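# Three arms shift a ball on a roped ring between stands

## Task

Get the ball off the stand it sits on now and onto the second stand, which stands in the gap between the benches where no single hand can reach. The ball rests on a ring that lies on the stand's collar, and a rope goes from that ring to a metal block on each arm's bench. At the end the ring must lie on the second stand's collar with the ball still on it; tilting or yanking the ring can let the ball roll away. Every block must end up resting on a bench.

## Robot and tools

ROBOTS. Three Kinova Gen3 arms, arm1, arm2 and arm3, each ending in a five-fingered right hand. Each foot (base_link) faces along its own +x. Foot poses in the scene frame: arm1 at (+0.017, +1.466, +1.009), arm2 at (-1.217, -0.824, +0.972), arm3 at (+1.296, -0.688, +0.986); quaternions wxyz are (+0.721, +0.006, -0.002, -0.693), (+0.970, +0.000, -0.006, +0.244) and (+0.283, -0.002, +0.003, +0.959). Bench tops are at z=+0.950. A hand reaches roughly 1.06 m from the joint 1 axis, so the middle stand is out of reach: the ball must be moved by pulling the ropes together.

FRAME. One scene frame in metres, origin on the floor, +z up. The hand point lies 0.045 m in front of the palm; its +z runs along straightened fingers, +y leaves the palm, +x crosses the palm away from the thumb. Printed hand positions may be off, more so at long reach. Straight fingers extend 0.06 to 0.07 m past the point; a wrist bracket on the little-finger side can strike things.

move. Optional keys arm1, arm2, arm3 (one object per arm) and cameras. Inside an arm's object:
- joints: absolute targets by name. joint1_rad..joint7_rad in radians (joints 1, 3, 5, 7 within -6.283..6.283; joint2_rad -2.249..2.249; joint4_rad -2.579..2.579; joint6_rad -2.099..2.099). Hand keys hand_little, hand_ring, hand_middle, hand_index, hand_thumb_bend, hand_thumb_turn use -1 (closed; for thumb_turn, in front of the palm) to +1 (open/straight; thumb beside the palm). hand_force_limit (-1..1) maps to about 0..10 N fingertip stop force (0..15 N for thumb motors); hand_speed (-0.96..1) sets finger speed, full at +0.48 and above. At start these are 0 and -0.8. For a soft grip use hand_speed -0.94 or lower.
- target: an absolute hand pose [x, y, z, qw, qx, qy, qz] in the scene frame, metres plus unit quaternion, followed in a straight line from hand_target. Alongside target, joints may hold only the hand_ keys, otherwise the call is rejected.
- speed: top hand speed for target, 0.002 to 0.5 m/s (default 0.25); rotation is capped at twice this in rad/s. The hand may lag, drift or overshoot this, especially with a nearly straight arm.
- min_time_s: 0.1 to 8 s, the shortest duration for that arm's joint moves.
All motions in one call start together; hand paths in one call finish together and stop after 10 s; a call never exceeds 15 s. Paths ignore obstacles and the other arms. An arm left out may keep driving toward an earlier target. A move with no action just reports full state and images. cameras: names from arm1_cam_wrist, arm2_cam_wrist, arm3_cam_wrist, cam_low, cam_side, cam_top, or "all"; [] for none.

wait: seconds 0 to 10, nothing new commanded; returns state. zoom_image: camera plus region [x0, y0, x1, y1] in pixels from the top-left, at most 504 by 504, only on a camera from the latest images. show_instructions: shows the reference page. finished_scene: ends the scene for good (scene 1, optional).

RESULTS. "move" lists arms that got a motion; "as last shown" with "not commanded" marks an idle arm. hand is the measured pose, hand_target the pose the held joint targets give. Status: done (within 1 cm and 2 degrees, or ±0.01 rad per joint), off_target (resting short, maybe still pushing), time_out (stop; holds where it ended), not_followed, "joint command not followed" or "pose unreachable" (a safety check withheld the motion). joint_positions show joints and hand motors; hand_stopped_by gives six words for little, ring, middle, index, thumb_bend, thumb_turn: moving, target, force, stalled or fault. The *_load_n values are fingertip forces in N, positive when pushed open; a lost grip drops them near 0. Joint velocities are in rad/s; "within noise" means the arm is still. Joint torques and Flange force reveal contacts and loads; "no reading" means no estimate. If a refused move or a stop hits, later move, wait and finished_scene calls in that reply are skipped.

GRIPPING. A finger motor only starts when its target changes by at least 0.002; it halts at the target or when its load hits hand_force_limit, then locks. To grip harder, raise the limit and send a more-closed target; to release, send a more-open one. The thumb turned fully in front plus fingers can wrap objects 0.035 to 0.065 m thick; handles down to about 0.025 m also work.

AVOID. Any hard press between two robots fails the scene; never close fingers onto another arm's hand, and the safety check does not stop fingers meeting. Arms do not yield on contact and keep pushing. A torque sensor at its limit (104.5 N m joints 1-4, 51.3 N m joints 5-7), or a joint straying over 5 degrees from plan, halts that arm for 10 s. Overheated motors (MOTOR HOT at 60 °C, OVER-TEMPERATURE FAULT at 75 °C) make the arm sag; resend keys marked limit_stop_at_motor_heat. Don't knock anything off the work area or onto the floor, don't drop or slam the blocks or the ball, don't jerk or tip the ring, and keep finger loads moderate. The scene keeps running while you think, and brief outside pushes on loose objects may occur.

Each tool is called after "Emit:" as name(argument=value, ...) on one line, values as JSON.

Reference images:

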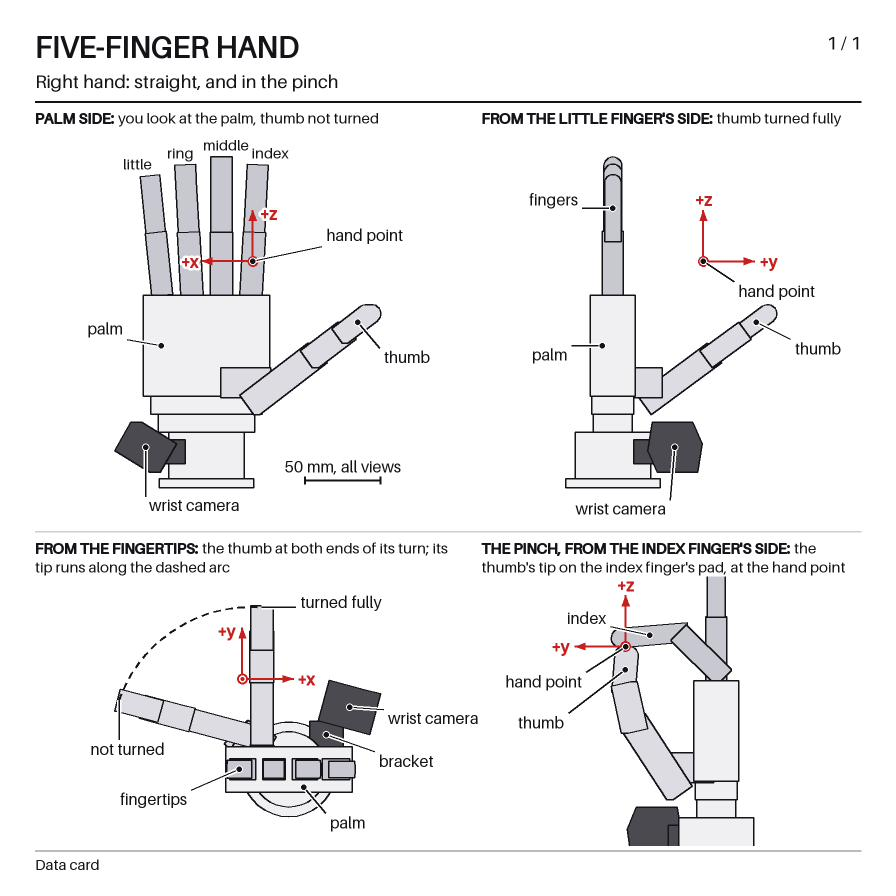

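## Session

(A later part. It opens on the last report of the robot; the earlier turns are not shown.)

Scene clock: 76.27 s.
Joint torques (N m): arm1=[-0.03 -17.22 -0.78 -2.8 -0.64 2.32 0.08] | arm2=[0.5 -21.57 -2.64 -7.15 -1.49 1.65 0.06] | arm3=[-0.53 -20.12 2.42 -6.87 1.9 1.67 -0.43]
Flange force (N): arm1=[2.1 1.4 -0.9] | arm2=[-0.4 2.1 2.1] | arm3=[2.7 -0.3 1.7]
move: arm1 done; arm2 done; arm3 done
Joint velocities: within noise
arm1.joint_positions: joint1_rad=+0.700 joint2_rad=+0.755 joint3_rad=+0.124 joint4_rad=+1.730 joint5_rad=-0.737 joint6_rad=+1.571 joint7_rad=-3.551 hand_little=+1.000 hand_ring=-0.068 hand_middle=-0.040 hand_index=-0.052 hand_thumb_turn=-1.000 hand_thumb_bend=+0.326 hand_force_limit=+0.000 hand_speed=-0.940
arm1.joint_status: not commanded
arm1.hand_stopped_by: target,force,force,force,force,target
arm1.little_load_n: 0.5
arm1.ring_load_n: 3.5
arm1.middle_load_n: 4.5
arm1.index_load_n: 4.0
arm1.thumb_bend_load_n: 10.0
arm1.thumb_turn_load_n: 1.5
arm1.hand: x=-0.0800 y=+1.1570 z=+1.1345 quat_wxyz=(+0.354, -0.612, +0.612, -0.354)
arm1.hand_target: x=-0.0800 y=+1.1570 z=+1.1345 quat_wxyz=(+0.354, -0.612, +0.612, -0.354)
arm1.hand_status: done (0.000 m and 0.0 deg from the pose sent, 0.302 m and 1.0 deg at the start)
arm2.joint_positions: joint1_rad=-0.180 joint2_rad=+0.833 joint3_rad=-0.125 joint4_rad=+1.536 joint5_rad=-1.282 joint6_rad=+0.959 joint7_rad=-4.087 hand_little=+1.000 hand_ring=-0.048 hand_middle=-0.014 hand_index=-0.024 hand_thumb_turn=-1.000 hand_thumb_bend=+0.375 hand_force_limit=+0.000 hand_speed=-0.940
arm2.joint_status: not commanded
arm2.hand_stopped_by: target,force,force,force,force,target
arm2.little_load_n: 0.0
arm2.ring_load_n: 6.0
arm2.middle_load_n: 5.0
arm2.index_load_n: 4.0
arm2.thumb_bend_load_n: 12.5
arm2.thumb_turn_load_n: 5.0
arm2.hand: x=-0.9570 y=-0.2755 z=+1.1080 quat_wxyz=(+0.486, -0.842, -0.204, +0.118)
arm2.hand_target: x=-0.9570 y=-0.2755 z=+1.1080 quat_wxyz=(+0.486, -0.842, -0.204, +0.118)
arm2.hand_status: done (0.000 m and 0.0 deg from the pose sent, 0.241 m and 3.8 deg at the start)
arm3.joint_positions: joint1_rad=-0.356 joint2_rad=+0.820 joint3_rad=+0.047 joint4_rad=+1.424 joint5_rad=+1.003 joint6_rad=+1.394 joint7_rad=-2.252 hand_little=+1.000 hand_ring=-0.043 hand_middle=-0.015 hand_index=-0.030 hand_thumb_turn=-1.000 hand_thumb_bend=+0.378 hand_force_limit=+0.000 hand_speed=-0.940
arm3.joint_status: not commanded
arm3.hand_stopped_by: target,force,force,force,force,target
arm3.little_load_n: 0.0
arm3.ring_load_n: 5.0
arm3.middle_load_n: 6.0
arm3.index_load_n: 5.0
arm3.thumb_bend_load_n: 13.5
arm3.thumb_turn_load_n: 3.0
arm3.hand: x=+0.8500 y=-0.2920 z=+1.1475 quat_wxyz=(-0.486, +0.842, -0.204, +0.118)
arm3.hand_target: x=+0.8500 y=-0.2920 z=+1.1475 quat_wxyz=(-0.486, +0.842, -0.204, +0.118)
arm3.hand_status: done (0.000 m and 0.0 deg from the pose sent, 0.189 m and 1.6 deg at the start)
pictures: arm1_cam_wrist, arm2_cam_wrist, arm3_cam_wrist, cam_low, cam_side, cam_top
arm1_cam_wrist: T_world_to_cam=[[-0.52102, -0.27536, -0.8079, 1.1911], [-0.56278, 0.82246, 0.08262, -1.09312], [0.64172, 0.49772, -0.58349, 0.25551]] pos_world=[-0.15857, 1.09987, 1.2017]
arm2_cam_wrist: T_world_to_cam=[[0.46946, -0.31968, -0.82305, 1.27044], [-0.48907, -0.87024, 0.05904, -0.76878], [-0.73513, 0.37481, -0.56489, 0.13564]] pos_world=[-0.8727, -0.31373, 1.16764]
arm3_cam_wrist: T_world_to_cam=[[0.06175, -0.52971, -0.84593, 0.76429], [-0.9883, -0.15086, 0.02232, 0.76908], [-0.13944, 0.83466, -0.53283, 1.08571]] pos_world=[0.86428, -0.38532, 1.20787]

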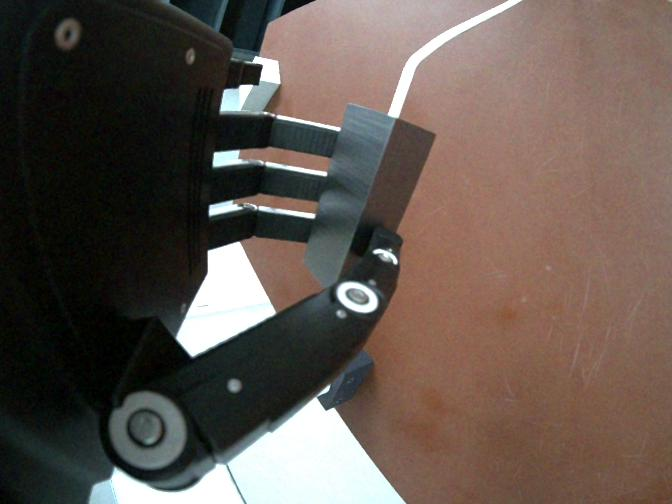

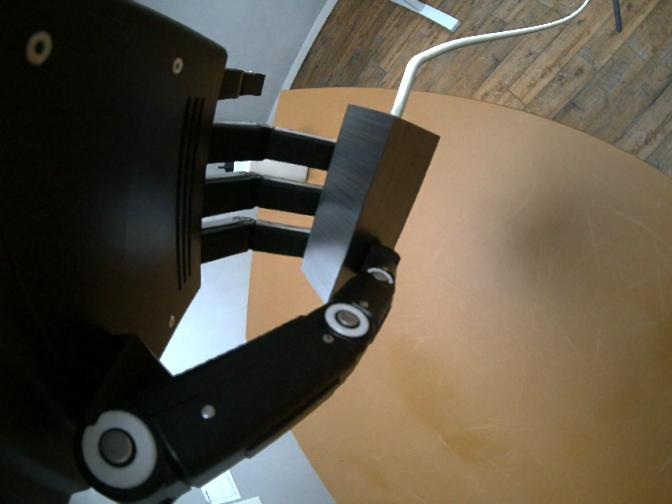

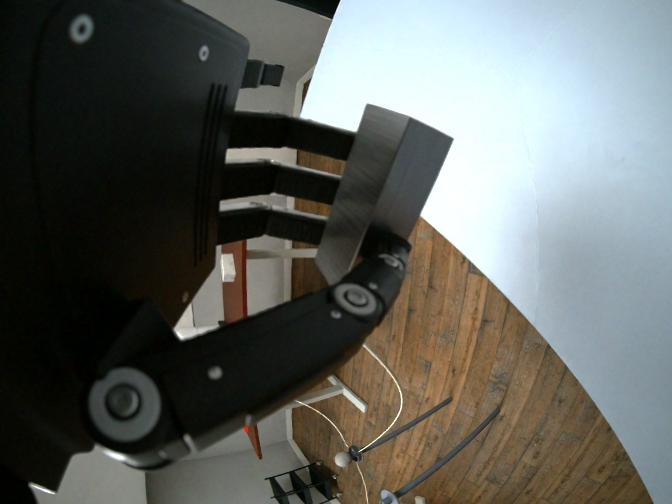

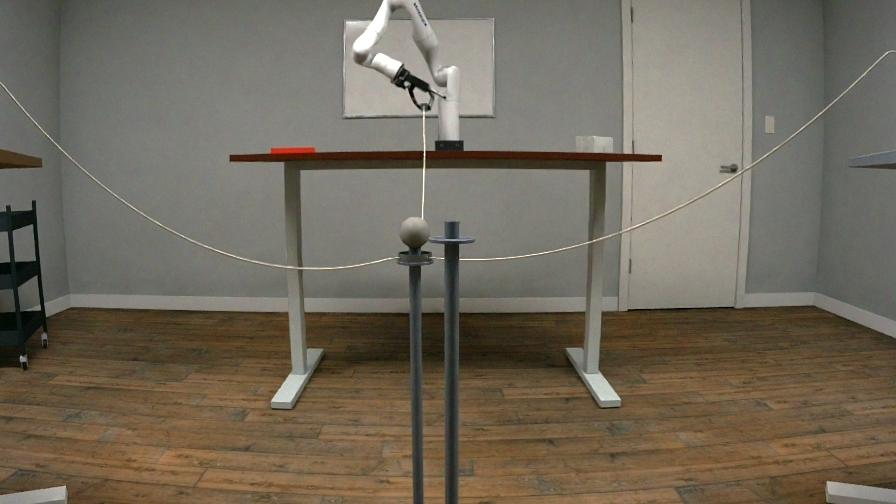

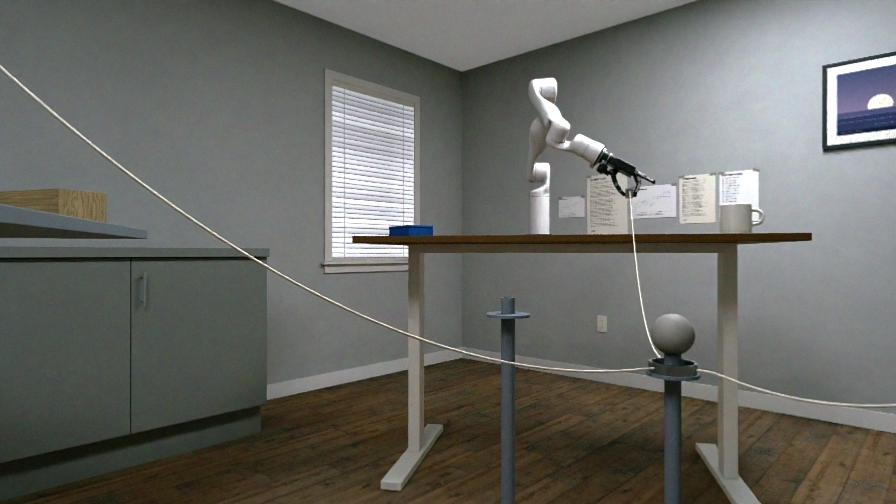

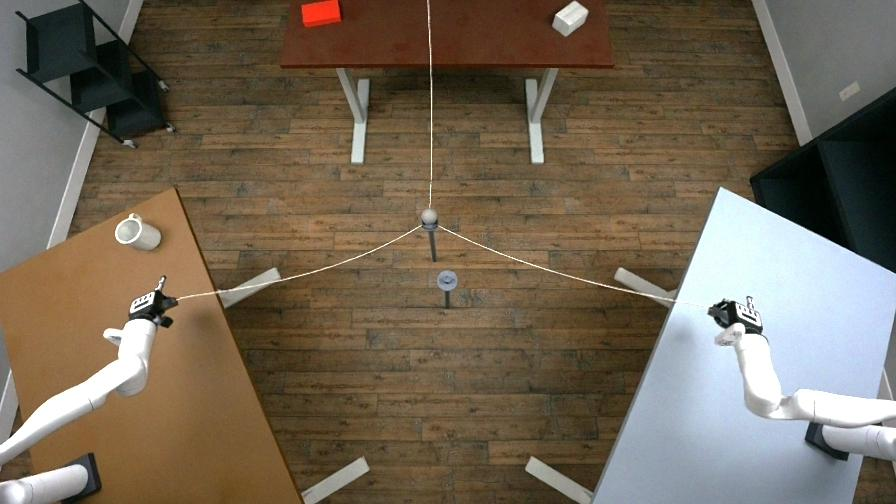

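Emit:
move(arm1={"target": [-0.080, 1.1838, 1.1605, 0.3536, -0.6124, 0.6124, -0.3536], "speed": 0.05}, arm2={"target": [-1.0056, -0.2555, 1.097, 0.4881, -0.8455, -0.1874, 0.1082], "speed": 0.05}, arm3={"target": [0.8873, -0.2653, 1.1345, 0.4881, -0.8455, 0.1874, -0.1082], "speed": 0.05}, cameras=["cam_low", "cam_side", "cam_top"])

Emit:
zoom_image(camera="cam_side", region=[600, 300, 896, 504])

Emit:
zoom_image(camera="cam_low", region=[340, 190, 540, 330])

Scene clock: 84.03 s.
Joint torques (N m): arm1=[0.04 -16.27 -0.61 -2.87 -0.65 2.36 0.08] | arm2=[0.51 -20.73 -2.96 -6.85 -1.16 1.86 0.03] | arm3=[-0.47 -19.06 2.45 -6.47 1.73 1.8 -0.45]
Flange force (N): arm1=[2.1 1.4 -0.8] | arm2=[-0.6 2.2 2.1] | arm3=[2.5 -0.4 1.3]
move: arm1 done; arm2 done; arm3 done
Joint velocities: within noise
arm1.joint_positions: joint1_rad=+0.727 joint2_rad=+0.678 joint3_rad=+0.139 joint4_rad=+1.784 joint5_rad=-0.704 joint6_rad=+1.605 joint7_rad=-3.542 hand_little=+1.000 hand_ring=-0.068 hand_middle=-0.040 hand_index=-0.052 hand_thumb_turn=-1.000 hand_thumb_bend=+0.326 hand_force_limit=+0.000 hand_speed=-0.940
arm1.joint_status: not commanded
arm1.hand_stopped_by: target,force,force,force,force,target
arm1.little_load_n: 0.0
arm1.ring_load_n: 4.0
arm1.middle_load_n: 4.5
arm1.index_load_n: 4.5
arm1.thumb_bend_load_n: 10.5
arm1.thumb_turn_load_n: 1.5
arm1.hand: x=-0.0800 y=+1.1838 z=+1.1605 quat_wxyz=(+0.354, -0.612, +0.612, -0.354)
arm1.hand_target: x=-0.0800 y=+1.1838 z=+1.1605 quat_wxyz=(+0.354, -0.612, +0.612, -0.354)
arm1.hand_status: done (0.000 m and 0.0 deg from the pose sent, 0.037 m and 0.0 deg at the start)
arm2.joint_positions: joint1_rad=-0.238 joint2_rad=+0.805 joint3_rad=-0.184 joint4_rad=+1.661 joint5_rad=-1.424 joint6_rad=+0.816 joint7_rad=-3.985 hand_little=+1.000 hand_ring=-0.048 hand_middle=-0.014 hand_index=-0.024 hand_thumb_turn=-1.000 hand_thumb_bend=+0.375 hand_force_limit=+0.000 hand_speed=-0.940
arm2.joint_status: not commanded
arm2.hand_stopped_by: target,force,force,force,force,target
arm2.little_load_n: 0.0
arm2.ring_load_n: 6.0
arm2.middle_load_n: 5.0
arm2.index_load_n: 4.0
arm2.thumb_bend_load_n: 12.0
arm2.thumb_turn_load_n: 4.5
arm2.hand: x=-1.0056 y=-0.2555 z=+1.0970 quat_wxyz=(+0.488, -0.846, -0.187, +0.108)
arm2.hand_target: x=-1.0056 y=-0.2555 z=+1.0970 quat_wxyz=(+0.488, -0.846, -0.187, +0.108)
arm2.hand_status: done (0.000 m and 0.0 deg from the pose sent, 0.054 m and 2.2 deg at the start)
arm3.joint_positions: joint1_rad=-0.303 joint2_rad=+0.775 joint3_rad=+0.064 joint4_rad=+1.581 joint5_rad=+1.080 joint6_rad=+1.261 joint7_rad=-2.311 hand_little=+1.000 hand_ring=-0.043 hand_middle=-0.015 hand_index=-0.030 hand_thumb_turn=-1.000 hand_thumb_bend=+0.378 hand_force_limit=+0.000 hand_speed=-0.940
arm3.joint_status: not commanded
arm3.hand_stopped_by: target,force,force,force,force,target
arm3.little_load_n: 0.0
arm3.ring_load_n: 5.0
arm3.middle_load_n: 6.0
arm3.index_load_n: 5.0
arm3.thumb_bend_load_n: 13.0
arm3.thumb_turn_load_n: 3.0
arm3.hand: x=+0.8873 y=-0.2653 z=+1.1345 quat_wxyz=(-0.488, +0.846, -0.187, +0.108)
arm3.hand_target: x=+0.8873 y=-0.2653 z=+1.1345 quat_wxyz=(-0.488, +0.846, -0.187, +0.108)
arm3.hand_status: done (0.000 m and 0.0 deg from the pose sent, 0.048 m and 2.2 deg at the start)

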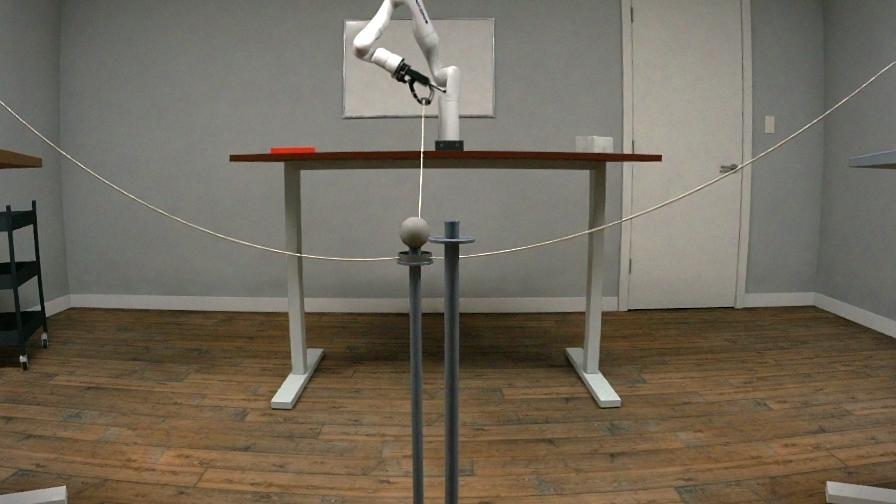

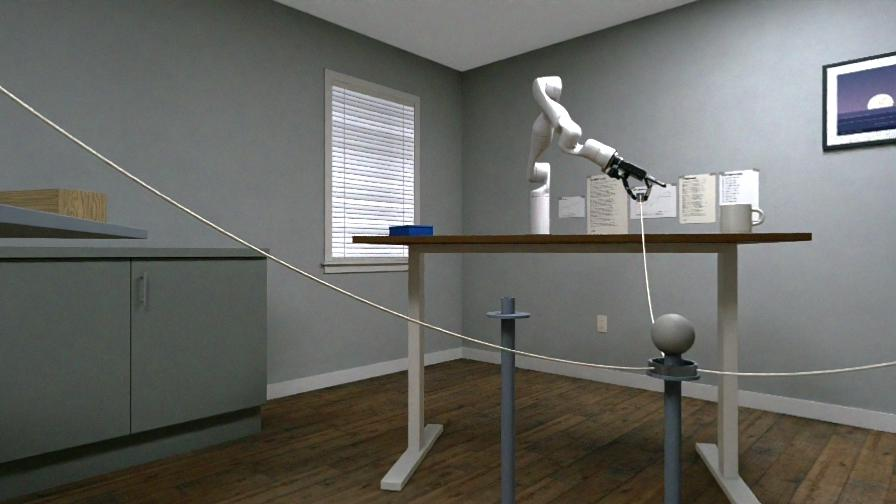

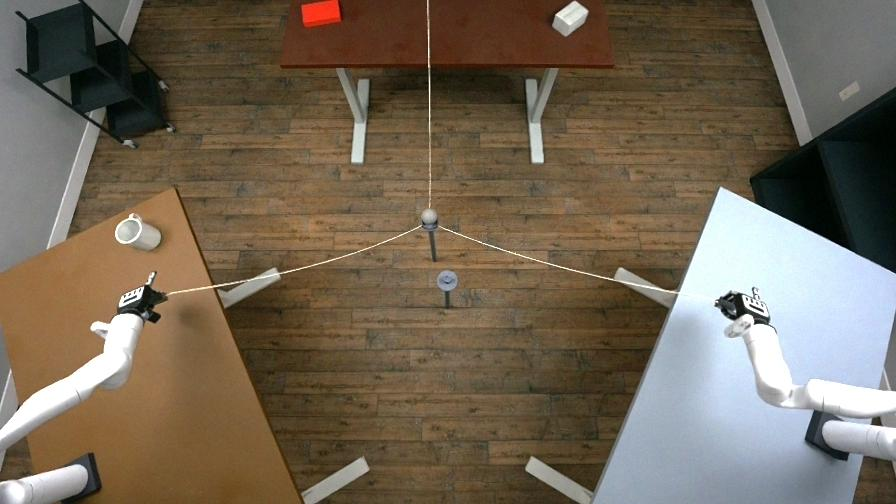

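Scaled by 1.703 from the camera's image (finer frame: 1280x720).

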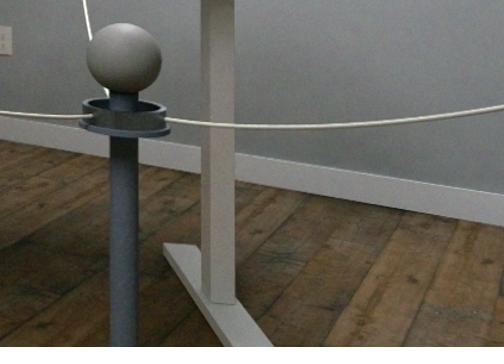

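Scaled by 2.520 from the camera's image (finer frame: 1280x720).

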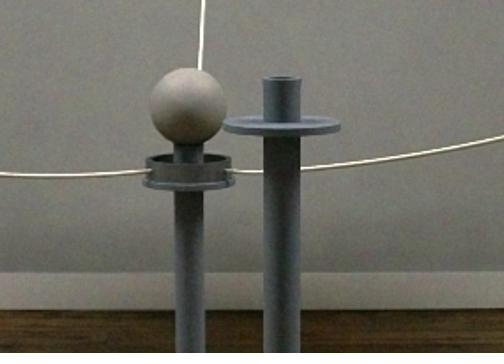

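Emit:
move(arm1={"target": [-0.080, 1.1838, 1.1855, 0.3536, -0.6124, 0.6124, -0.3536], "speed": 0.03}, arm2={"target": [-1.0056, -0.2555, 1.122, 0.4881, -0.8455, -0.1874, 0.1082], "speed": 0.03}, arm3={"target": [0.8873, -0.2653, 1.1595, 0.4881, -0.8455, 0.1874, -0.1082], "speed": 0.03}, cameras=["cam_low", "cam_side", "cam_top"])

Emit:
zoom_image(camera="cam_side", region=[600, 300, 896, 504])

Emit:
zoom_image(camera="cam_low", region=[340, 190, 540, 330])

Emit:
zoom_image(camera="cam_side", region=[630, 330, 720, 400])

Scene clock: 87.27 s.
Joint torques (N m): arm1=[0.1 -15.85 -0.59 -3.25 -0.72 2.29 0.02] | arm2=[0.52 -20.52 -2.76 -7.26 -1.3 1.72 0.04] | arm3=[-0.48 -18.79 2.4 -6.8 1.8 1.75 -0.45]
Flange force (N): arm1=[2.1 1.1 -0.9] | arm2=[-0.5 2.2 2.1] | arm3=[2.6 -0.3 1.5]
move: arm1 done; arm2 done; arm3 done
Joint velocities: within noise
arm1.joint_positions: joint1_rad=+0.723 joint2_rad=+0.632 joint3_rad=+0.142 joint4_rad=+1.766 joint5_rad=-0.701 joint6_rad=+1.654 joint7_rad=-3.583 hand_little=+1.000 hand_ring=-0.068 hand_middle=-0.040 hand_index=-0.052 hand_thumb_turn=-1.000 hand_thumb_bend=+0.326 hand_force_limit=+0.000 hand_speed=-0.940
arm1.joint_status: not commanded
arm1.hand_stopped_by: target,force,force,force,force,target
arm1.little_load_n: 0.0
arm1.ring_load_n: 4.0
arm1.middle_load_n: 4.5
arm1.index_load_n: 4.0
arm1.thumb_bend_load_n: 10.0
arm1.thumb_turn_load_n: 1.0
arm1.hand: x=-0.0800 y=+1.1838 z=+1.1855 quat_wxyz=(+0.354, -0.612, +0.612, -0.354)
arm1.hand_target: x=-0.0800 y=+1.1838 z=+1.1855 quat_wxyz=(+0.354, -0.612, +0.612, -0.354)
arm1.hand_status: done (0.000 m and 0.0 deg from the pose sent, 0.025 m and 0.0 deg at the start)
arm2.joint_positions: joint1_rad=-0.246 joint2_rad=+0.759 joint3_rad=-0.170 joint4_rad=+1.649 joint5_rad=-1.387 joint6_rad=+0.833 joint7_rad=-4.059 hand_little=+1.000 hand_ring=-0.048 hand_middle=-0.014 hand_index=-0.024 hand_thumb_turn=-1.000 hand_thumb_bend=+0.375 hand_force_limit=+0.000 hand_speed=-0.940
arm2.joint_status: not commanded
arm2.hand_stopped_by: target,force,force,force,force,target
arm2.little_load_n: 0.0
arm2.ring_load_n: 6.0
arm2.middle_load_n: 4.5
arm2.index_load_n: 4.0
arm2.thumb_bend_load_n: 12.0
arm2.thumb_turn_load_n: 5.0
arm2.hand: x=-1.0056 y=-0.2555 z=+1.1220 quat_wxyz=(+0.488, -0.846, -0.187, +0.108)
arm2.hand_target: x=-1.0056 y=-0.2555 z=+1.1220 quat_wxyz=(+0.488, -0.846, -0.187, +0.108)
arm2.hand_status: done (0.000 m and 0.0 deg from the pose sent, 0.025 m and 0.0 deg at the start)
arm3.joint_positions: joint1_rad=-0.302 joint2_rad=+0.734 joint3_rad=+0.063 joint4_rad=+1.564 joint5_rad=+1.068 joint6_rad=+1.289 joint7_rad=-2.259 hand_little=+1.000 hand_ring=-0.043 hand_middle=-0.015 hand_index=-0.030 hand_thumb_turn=-1.000 hand_thumb_bend=+0.378 hand_force_limit=+0.000 hand_speed=-0.940
arm3.joint_status: not commanded
arm3.hand_stopped_by: target,force,force,force,force,target
arm3.little_load_n: 0.0
arm3.ring_load_n: 5.0
arm3.middle_load_n: 6.0
arm3.index_load_n: 5.0
arm3.thumb_bend_load_n: 13.5
arm3.thumb_turn_load_n: 3.0
arm3.hand: x=+0.8873 y=-0.2653 z=+1.1595 quat_wxyz=(-0.488, +0.846, -0.187, +0.108)
arm3.hand_target: x=+0.8873 y=-0.2653 z=+1.1595 quat_wxyz=(-0.488, +0.846, -0.187, +0.108)
arm3.hand_status: done (0.000 m and 0.0 deg from the pose sent, 0.025 m and 0.0 deg at the start)

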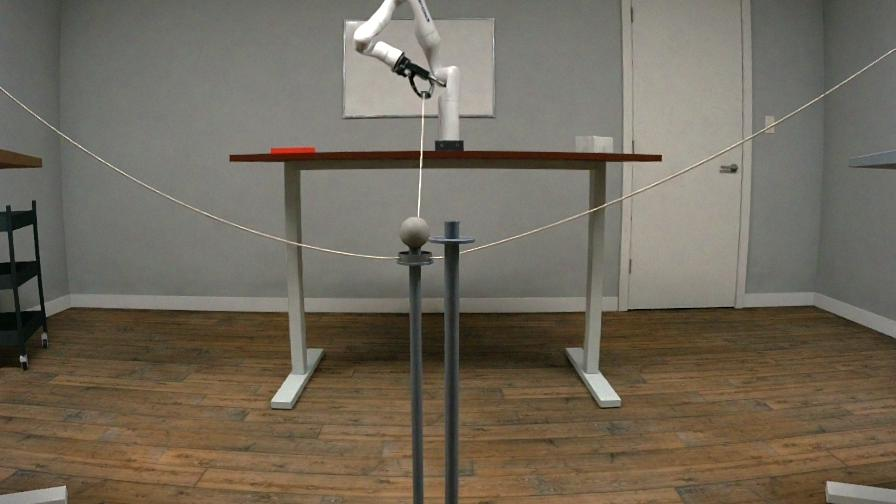

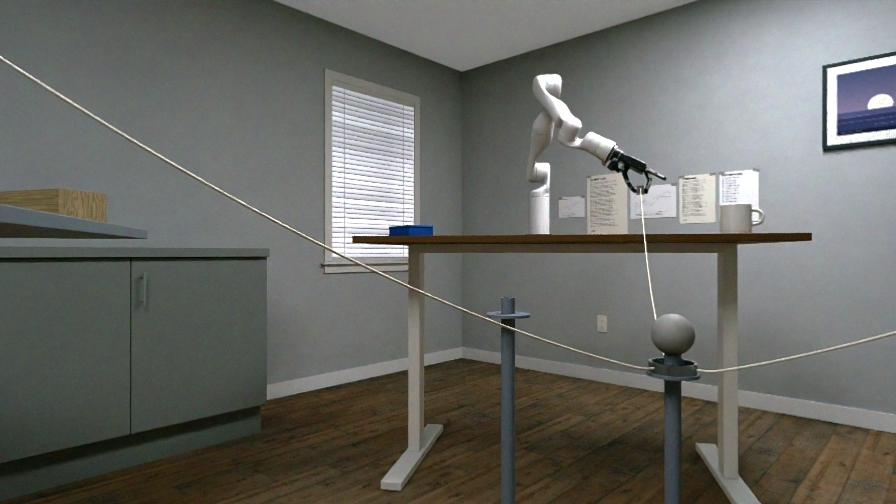

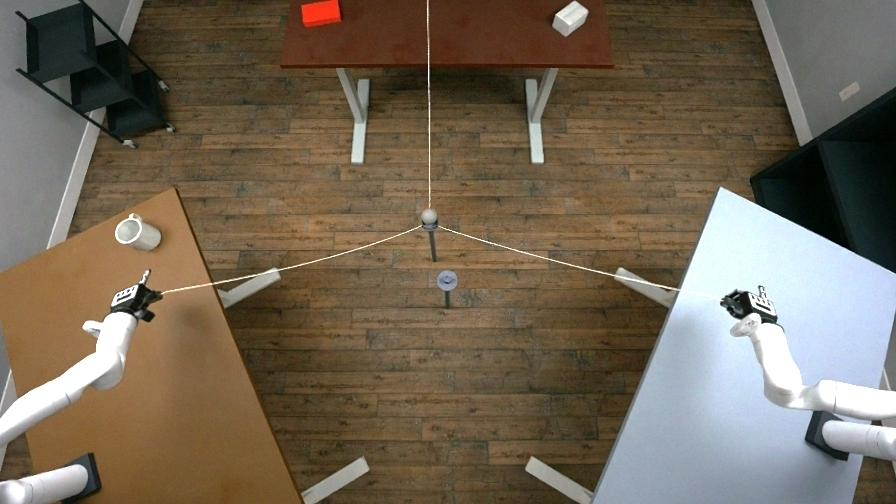

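Scaled by 1.703 from the camera's image (finer frame: 1280x720).

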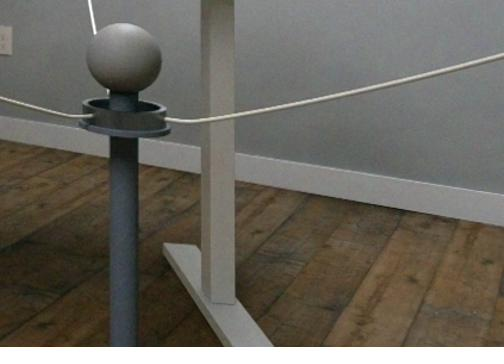

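Scaled by 2.520 from the camera's image (finer frame: 1280x720).

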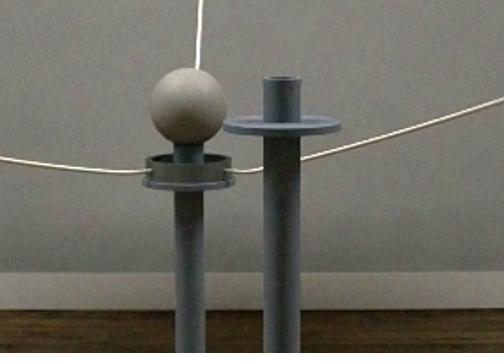

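Scaled by 5.600 from the camera's image (finer frame: 1280x720).

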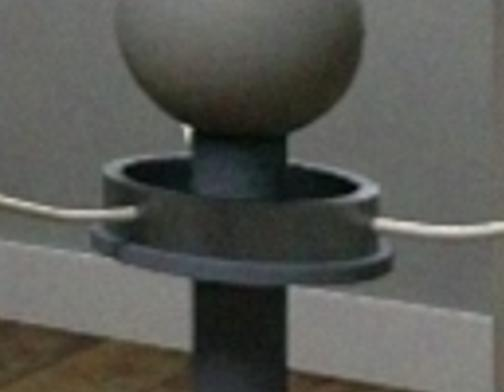

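Emit:
move(arm1={"target": [-0.080, 1.1838, 1.1985, 0.3536, -0.6124, 0.6124, -0.3536], "speed": 0.03}, arm2={"target": [-1.0056, -0.2555, 1.137, 0.4881, -0.8455, -0.1874, 0.1082], "speed": 0.03}, arm3={"target": [0.8873, -0.2653, 1.1745, 0.4881, -0.8455, 0.1874, -0.1082], "speed": 0.03}, cameras=["cam_low", "cam_side", "cam_top"])

Emit:
zoom_image(camera="cam_side", region=[600, 300, 896, 504])

Emit:
zoom_image(camera="cam_low", region=[385, 210, 445, 280])

Emit:
zoom_image(camera="cam_side", region=[630, 330, 720, 400])

Scene clock: 89.37 s.
Joint torques (N m): arm1=[0.08 -15.78 -0.52 -3.44 -0.67 2.4 0] | arm2=[0.51 -20.4 -2.67 -7.44 -1.33 1.67 0.07] | arm3=[-0.42 -18.76 2.39 -6.83 1.85 1.79 -0.45]
Flange force (N): arm1=[2.3 1.3 -0.6] | arm2=[-0.3 2.1 2.2] | arm3=[1.9 -0.1 1.6]
move: arm1 done; arm2 done; arm3 done
Joint velocities: within noise
arm1.joint_positions: joint1_rad=+0.722 joint2_rad=+0.609 joint3_rad=+0.144 joint4_rad=+1.755 joint5_rad=-0.701 joint6_rad=+1.680 joint7_rad=-3.605 hand_little=+1.000 hand_ring=-0.068 hand_middle=-0.040 hand_index=-0.052 hand_thumb_turn=-1.000 hand_thumb_bend=+0.326 hand_force_limit=+0.000 hand_speed=-0.940
arm1.joint_status: not commanded
arm1.hand_stopped_by: target,force,force,force,force,target
arm1.little_load_n: 0.0
arm1.ring_load_n: 4.0
arm1.middle_load_n: 4.5
arm1.index_load_n: 4.0
arm1.thumb_bend_load_n: 10.5
arm1.thumb_turn_load_n: 1.5
arm1.hand: x=-0.0800 y=+1.1838 z=+1.1985 quat_wxyz=(+0.354, -0.612, +0.612, -0.354)
arm1.hand_target: x=-0.0800 y=+1.1838 z=+1.1985 quat_wxyz=(+0.354, -0.612, +0.612, -0.354)
arm1.hand_status: done (0.000 m and 0.0 deg from the pose sent, 0.013 m and 0.0 deg at the start)
arm2.joint_positions: joint1_rad=-0.251 joint2_rad=+0.733 joint3_rad=-0.162 joint4_rad=+1.640 joint5_rad=-1.364 joint6_rad=+0.846 joint7_rad=-4.103 hand_little=+1.000 hand_ring=-0.048 hand_middle=-0.014 hand_index=-0.024 hand_thumb_turn=-1.000 hand_thumb_bend=+0.375 hand_force_limit=+0.000 hand_speed=-0.940
arm2.joint_status: not commanded
arm2.hand_stopped_by: target,force,force,force,force,target
arm2.little_load_n: 0.0
arm2.ring_load_n: 6.0
arm2.middle_load_n: 5.0
arm2.index_load_n: 4.0
arm2.thumb_bend_load_n: 12.0
arm2.thumb_turn_load_n: 4.5
arm2.hand: x=-1.0056 y=-0.2555 z=+1.1370 quat_wxyz=(+0.488, -0.846, -0.187, +0.108)
arm2.hand_target: x=-1.0056 y=-0.2555 z=+1.1370 quat_wxyz=(+0.488, -0.846, -0.187, +0.108)
arm2.hand_status: done (0.000 m and 0.0 deg from the pose sent, 0.015 m and 0.0 deg at the start)
arm3.joint_positions: joint1_rad=-0.302 joint2_rad=+0.711 joint3_rad=+0.062 joint4_rad=+1.552 joint5_rad=+1.061 joint6_rad=+1.307 joint7_rad=-2.226 hand_little=+1.000 hand_ring=-0.043 hand_middle=-0.015 hand_index=-0.030 hand_thumb_turn=-1.000 hand_thumb_bend=+0.378 hand_force_limit=+0.000 hand_speed=-0.940
arm3.joint_status: not commanded
arm3.hand_stopped_by: target,force,force,force,force,target
arm3.little_load_n: 0.0
arm3.ring_load_n: 5.0
arm3.middle_load_n: 5.5
arm3.index_load_n: 5.0
arm3.thumb_bend_load_n: 13.5
arm3.thumb_turn_load_n: 3.5
arm3.hand: x=+0.8873 y=-0.2653 z=+1.1745 quat_wxyz=(-0.488, +0.846, -0.187, +0.108)
arm3.hand_target: x=+0.8873 y=-0.2653 z=+1.1745 quat_wxyz=(-0.488, +0.846, -0.187, +0.108)
arm3.hand_status: done (0.000 m and 0.0 deg from the pose sent, 0.015 m and 0.0 deg at the start)

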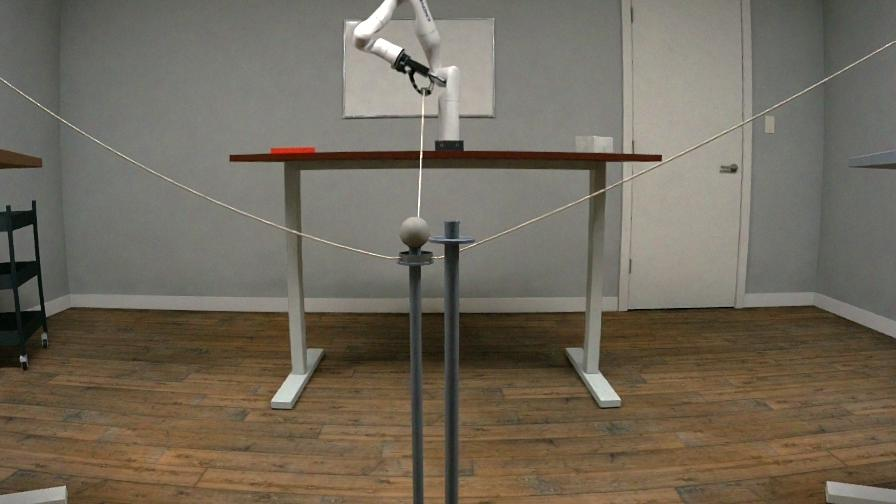

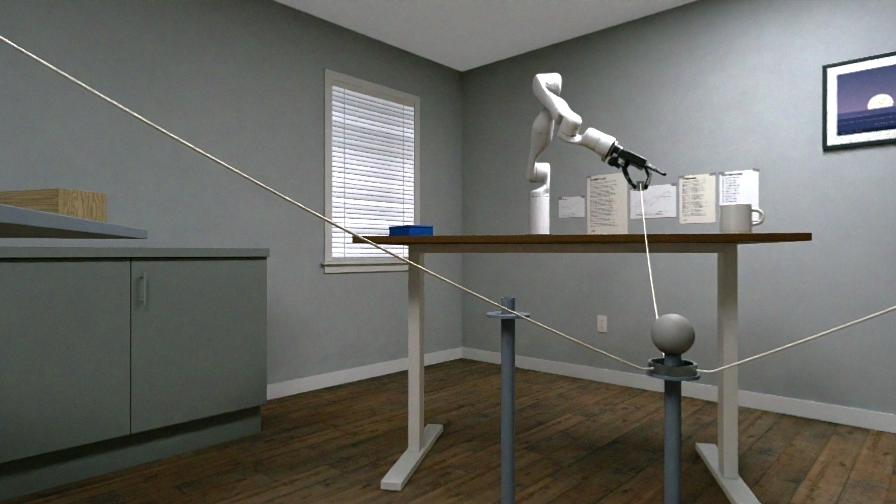

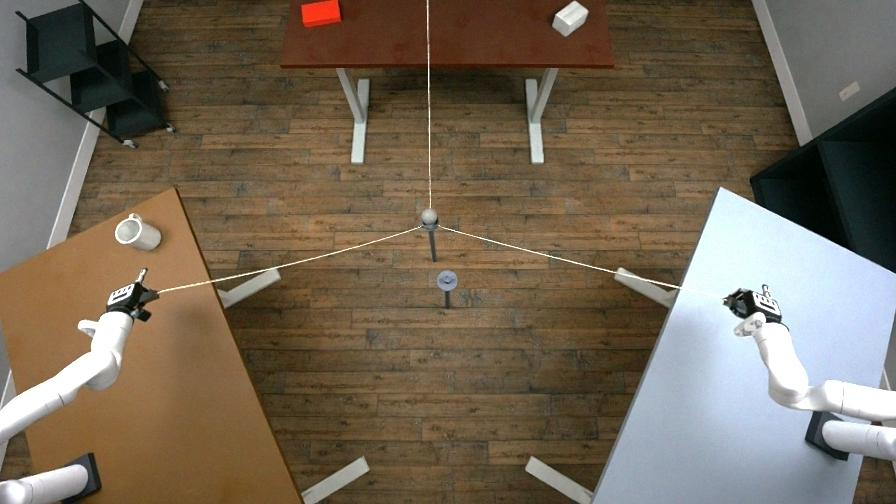

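Scaled by 1.703 from the camera's image (finer frame: 1280x720).

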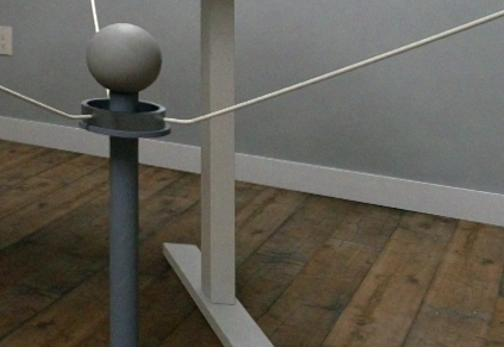

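Scaled by 7.200 from the camera's image (finer frame: 1280x720).

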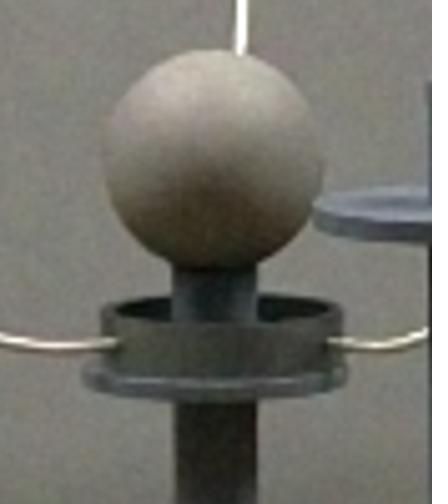

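Scaled by 5.600 from the camera's image (finer frame: 1280x720).

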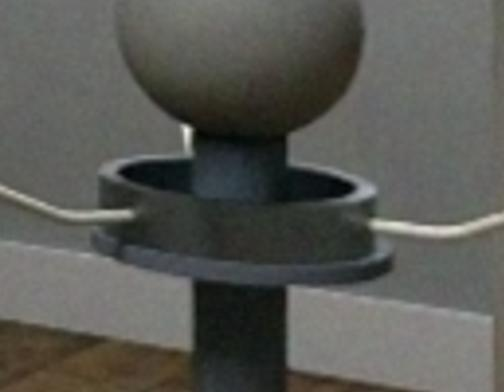

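Emit:
move(arm1={"target": [-0.080, 1.1838, 1.2085, 0.3536, -0.6124, 0.6124, -0.3536], "speed": 0.03}, arm2={"target": [-1.0056, -0.2555, 1.147, 0.4881, -0.8455, -0.1874, 0.1082], "speed": 0.03}, arm3={"target": [0.8819, -0.2628, 1.1845, 0.4881, -0.8455, 0.1874, -0.1082], "speed": 0.03}, cameras=["cam_low", "cam_side", "cam_top"])

Emit:
zoom_image(camera="cam_low", region=[385, 210, 445, 280])

Emit:
zoom_image(camera="cam_side", region=[630, 330, 720, 400])

Scene clock: 91.07 s.
Joint torques (N m): arm1=[0.17 -15.76 -0.48 -3.43 -0.62 2.5 -0.01] | arm2=[0.1 -20.53 -3 -7.38 -1.36 1.89 0] | arm3=[-0.29 -19.01 2.5 -6.97 1.9 1.92 -0.4]
Flange force (N): arm1=[3.0 1.5 -0.7] | arm2=[0.6 2.6 2.5] | arm3=[1.8 0.4 1.8]
move: arm1 done; arm2 done; arm3 done
Joint velocities: within noise
arm1.joint_positions: joint1_rad=+0.721 joint2_rad=+0.592 joint3_rad=+0.146 joint4_rad=+1.746 joint5_rad=-0.701 joint6_rad=+1.701 joint7_rad=-3.622 hand_little=+1.000 hand_ring=-0.068 hand_middle=-0.040 hand_index=-0.052 hand_thumb_turn=-1.000 hand_thumb_bend=+0.326 hand_force_limit=+0.000 hand_speed=-0.940
arm1.joint_status: not commanded
arm1.hand_stopped_by: target,force,force,force,force,target
arm1.little_load_n: 0.0
arm1.ring_load_n: 4.0
arm1.middle_load_n: 5.0
arm1.index_load_n: 3.5
arm1.thumb_bend_load_n: 10.0
arm1.thumb_turn_load_n: 1.5
arm1.hand: x=-0.0800 y=+1.1838 z=+1.2085 quat_wxyz=(+0.354, -0.612, +0.612, -0.354)
arm1.hand_target: x=-0.0800 y=+1.1838 z=+1.2085 quat_wxyz=(+0.354, -0.612, +0.612, -0.354)
arm1.hand_status: done (0.000 m and 0.0 deg from the pose sent, 0.010 m and 0.0 deg at the start)
arm2.joint_positions: joint1_rad=-0.255 joint2_rad=+0.716 joint3_rad=-0.156 joint4_rad=+1.632 joint5_rad=-1.349 joint6_rad=+0.854 joint7_rad=-4.133 hand_little=+1.000 hand_ring=-0.048 hand_middle=-0.014 hand_index=-0.024 hand_thumb_turn=-1.000 hand_thumb_bend=+0.375 hand_force_limit=+0.000 hand_speed=-0.940
arm2.joint_status: not commanded
arm2.hand_stopped_by: target,force,force,force,force,target
arm2.little_load_n: 0.0
arm2.ring_load_n: 6.0
arm2.middle_load_n: 5.0
arm2.index_load_n: 3.5
arm2.thumb_bend_load_n: 12.5
arm2.thumb_turn_load_n: 4.5
arm2.hand: x=-1.0056 y=-0.2555 z=+1.1470 quat_wxyz=(+0.488, -0.846, -0.187, +0.108)
arm2.hand_target: x=-1.0056 y=-0.2555 z=+1.1470 quat_wxyz=(+0.488, -0.846, -0.187, +0.108)
arm2.hand_status: done (0.000 m and 0.0 deg from the pose sent, 0.010 m and 0.0 deg at the start)
arm3.joint_positions: joint1_rad=-0.299 joint2_rad=+0.707 joint3_rad=+0.061 joint4_rad=+1.519 joint5_rad=+1.054 joint6_rad=+1.324 joint7_rad=-2.193 hand_little=+1.000 hand_ring=-0.043 hand_middle=-0.015 hand_index=-0.030 hand_thumb_turn=-1.000 hand_thumb_bend=+0.378 hand_force_limit=+0.000 hand_speed=-0.940
arm3.joint_status: not commanded
arm3.hand_stopped_by: target,force,force,force,force,target
arm3.little_load_n: 0.0
arm3.ring_load_n: 4.5
arm3.middle_load_n: 6.0
arm3.index_load_n: 5.0
arm3.thumb_bend_load_n: 13.0
arm3.thumb_turn_load_n: 3.5
arm3.hand: x=+0.8819 y=-0.2628 z=+1.1845 quat_wxyz=(-0.488, +0.846, -0.187, +0.108)
arm3.hand_target: x=+0.8819 y=-0.2628 z=+1.1845 quat_wxyz=(-0.488, +0.846, -0.187, +0.108)
arm3.hand_status: done (0.000 m and 0.0 deg from the pose sent, 0.012 m and 0.0 deg at the start)

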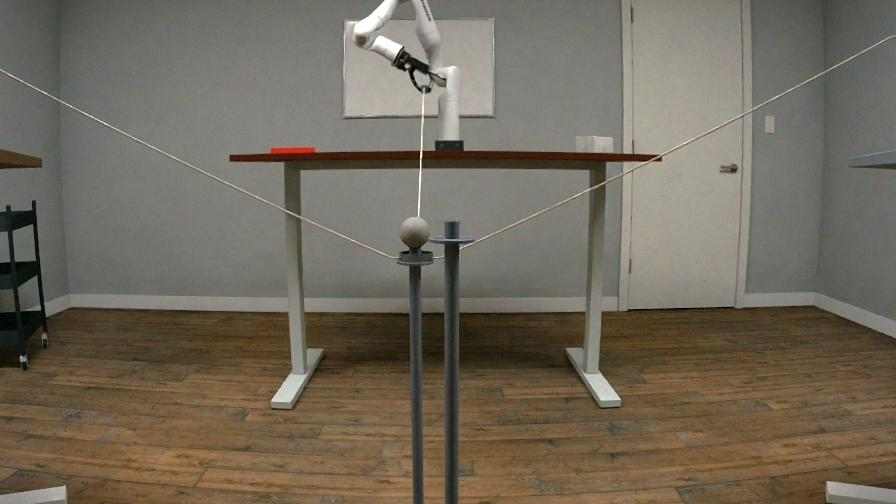

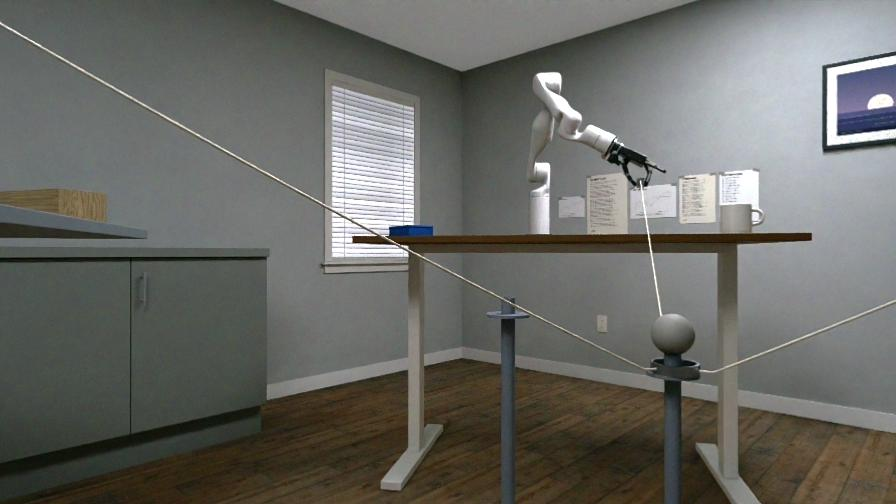

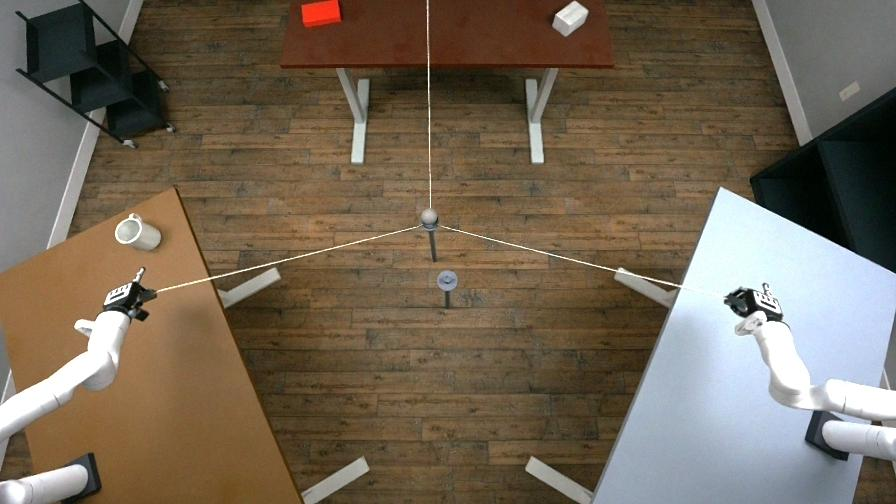

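Scaled by 7.200 from the camera's image (finer frame: 1280x720).

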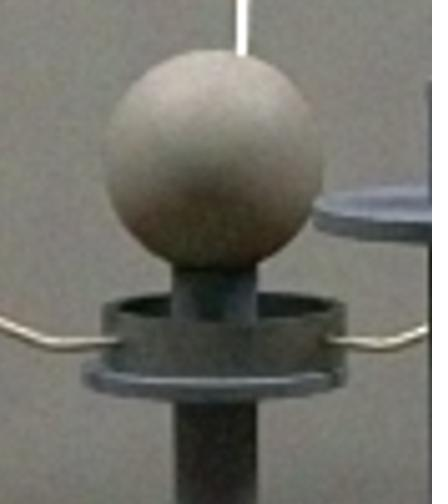

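Scaled by 5.600 from the camera's image (finer frame: 1280x720).

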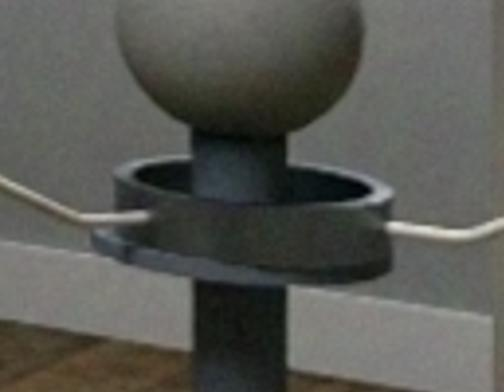

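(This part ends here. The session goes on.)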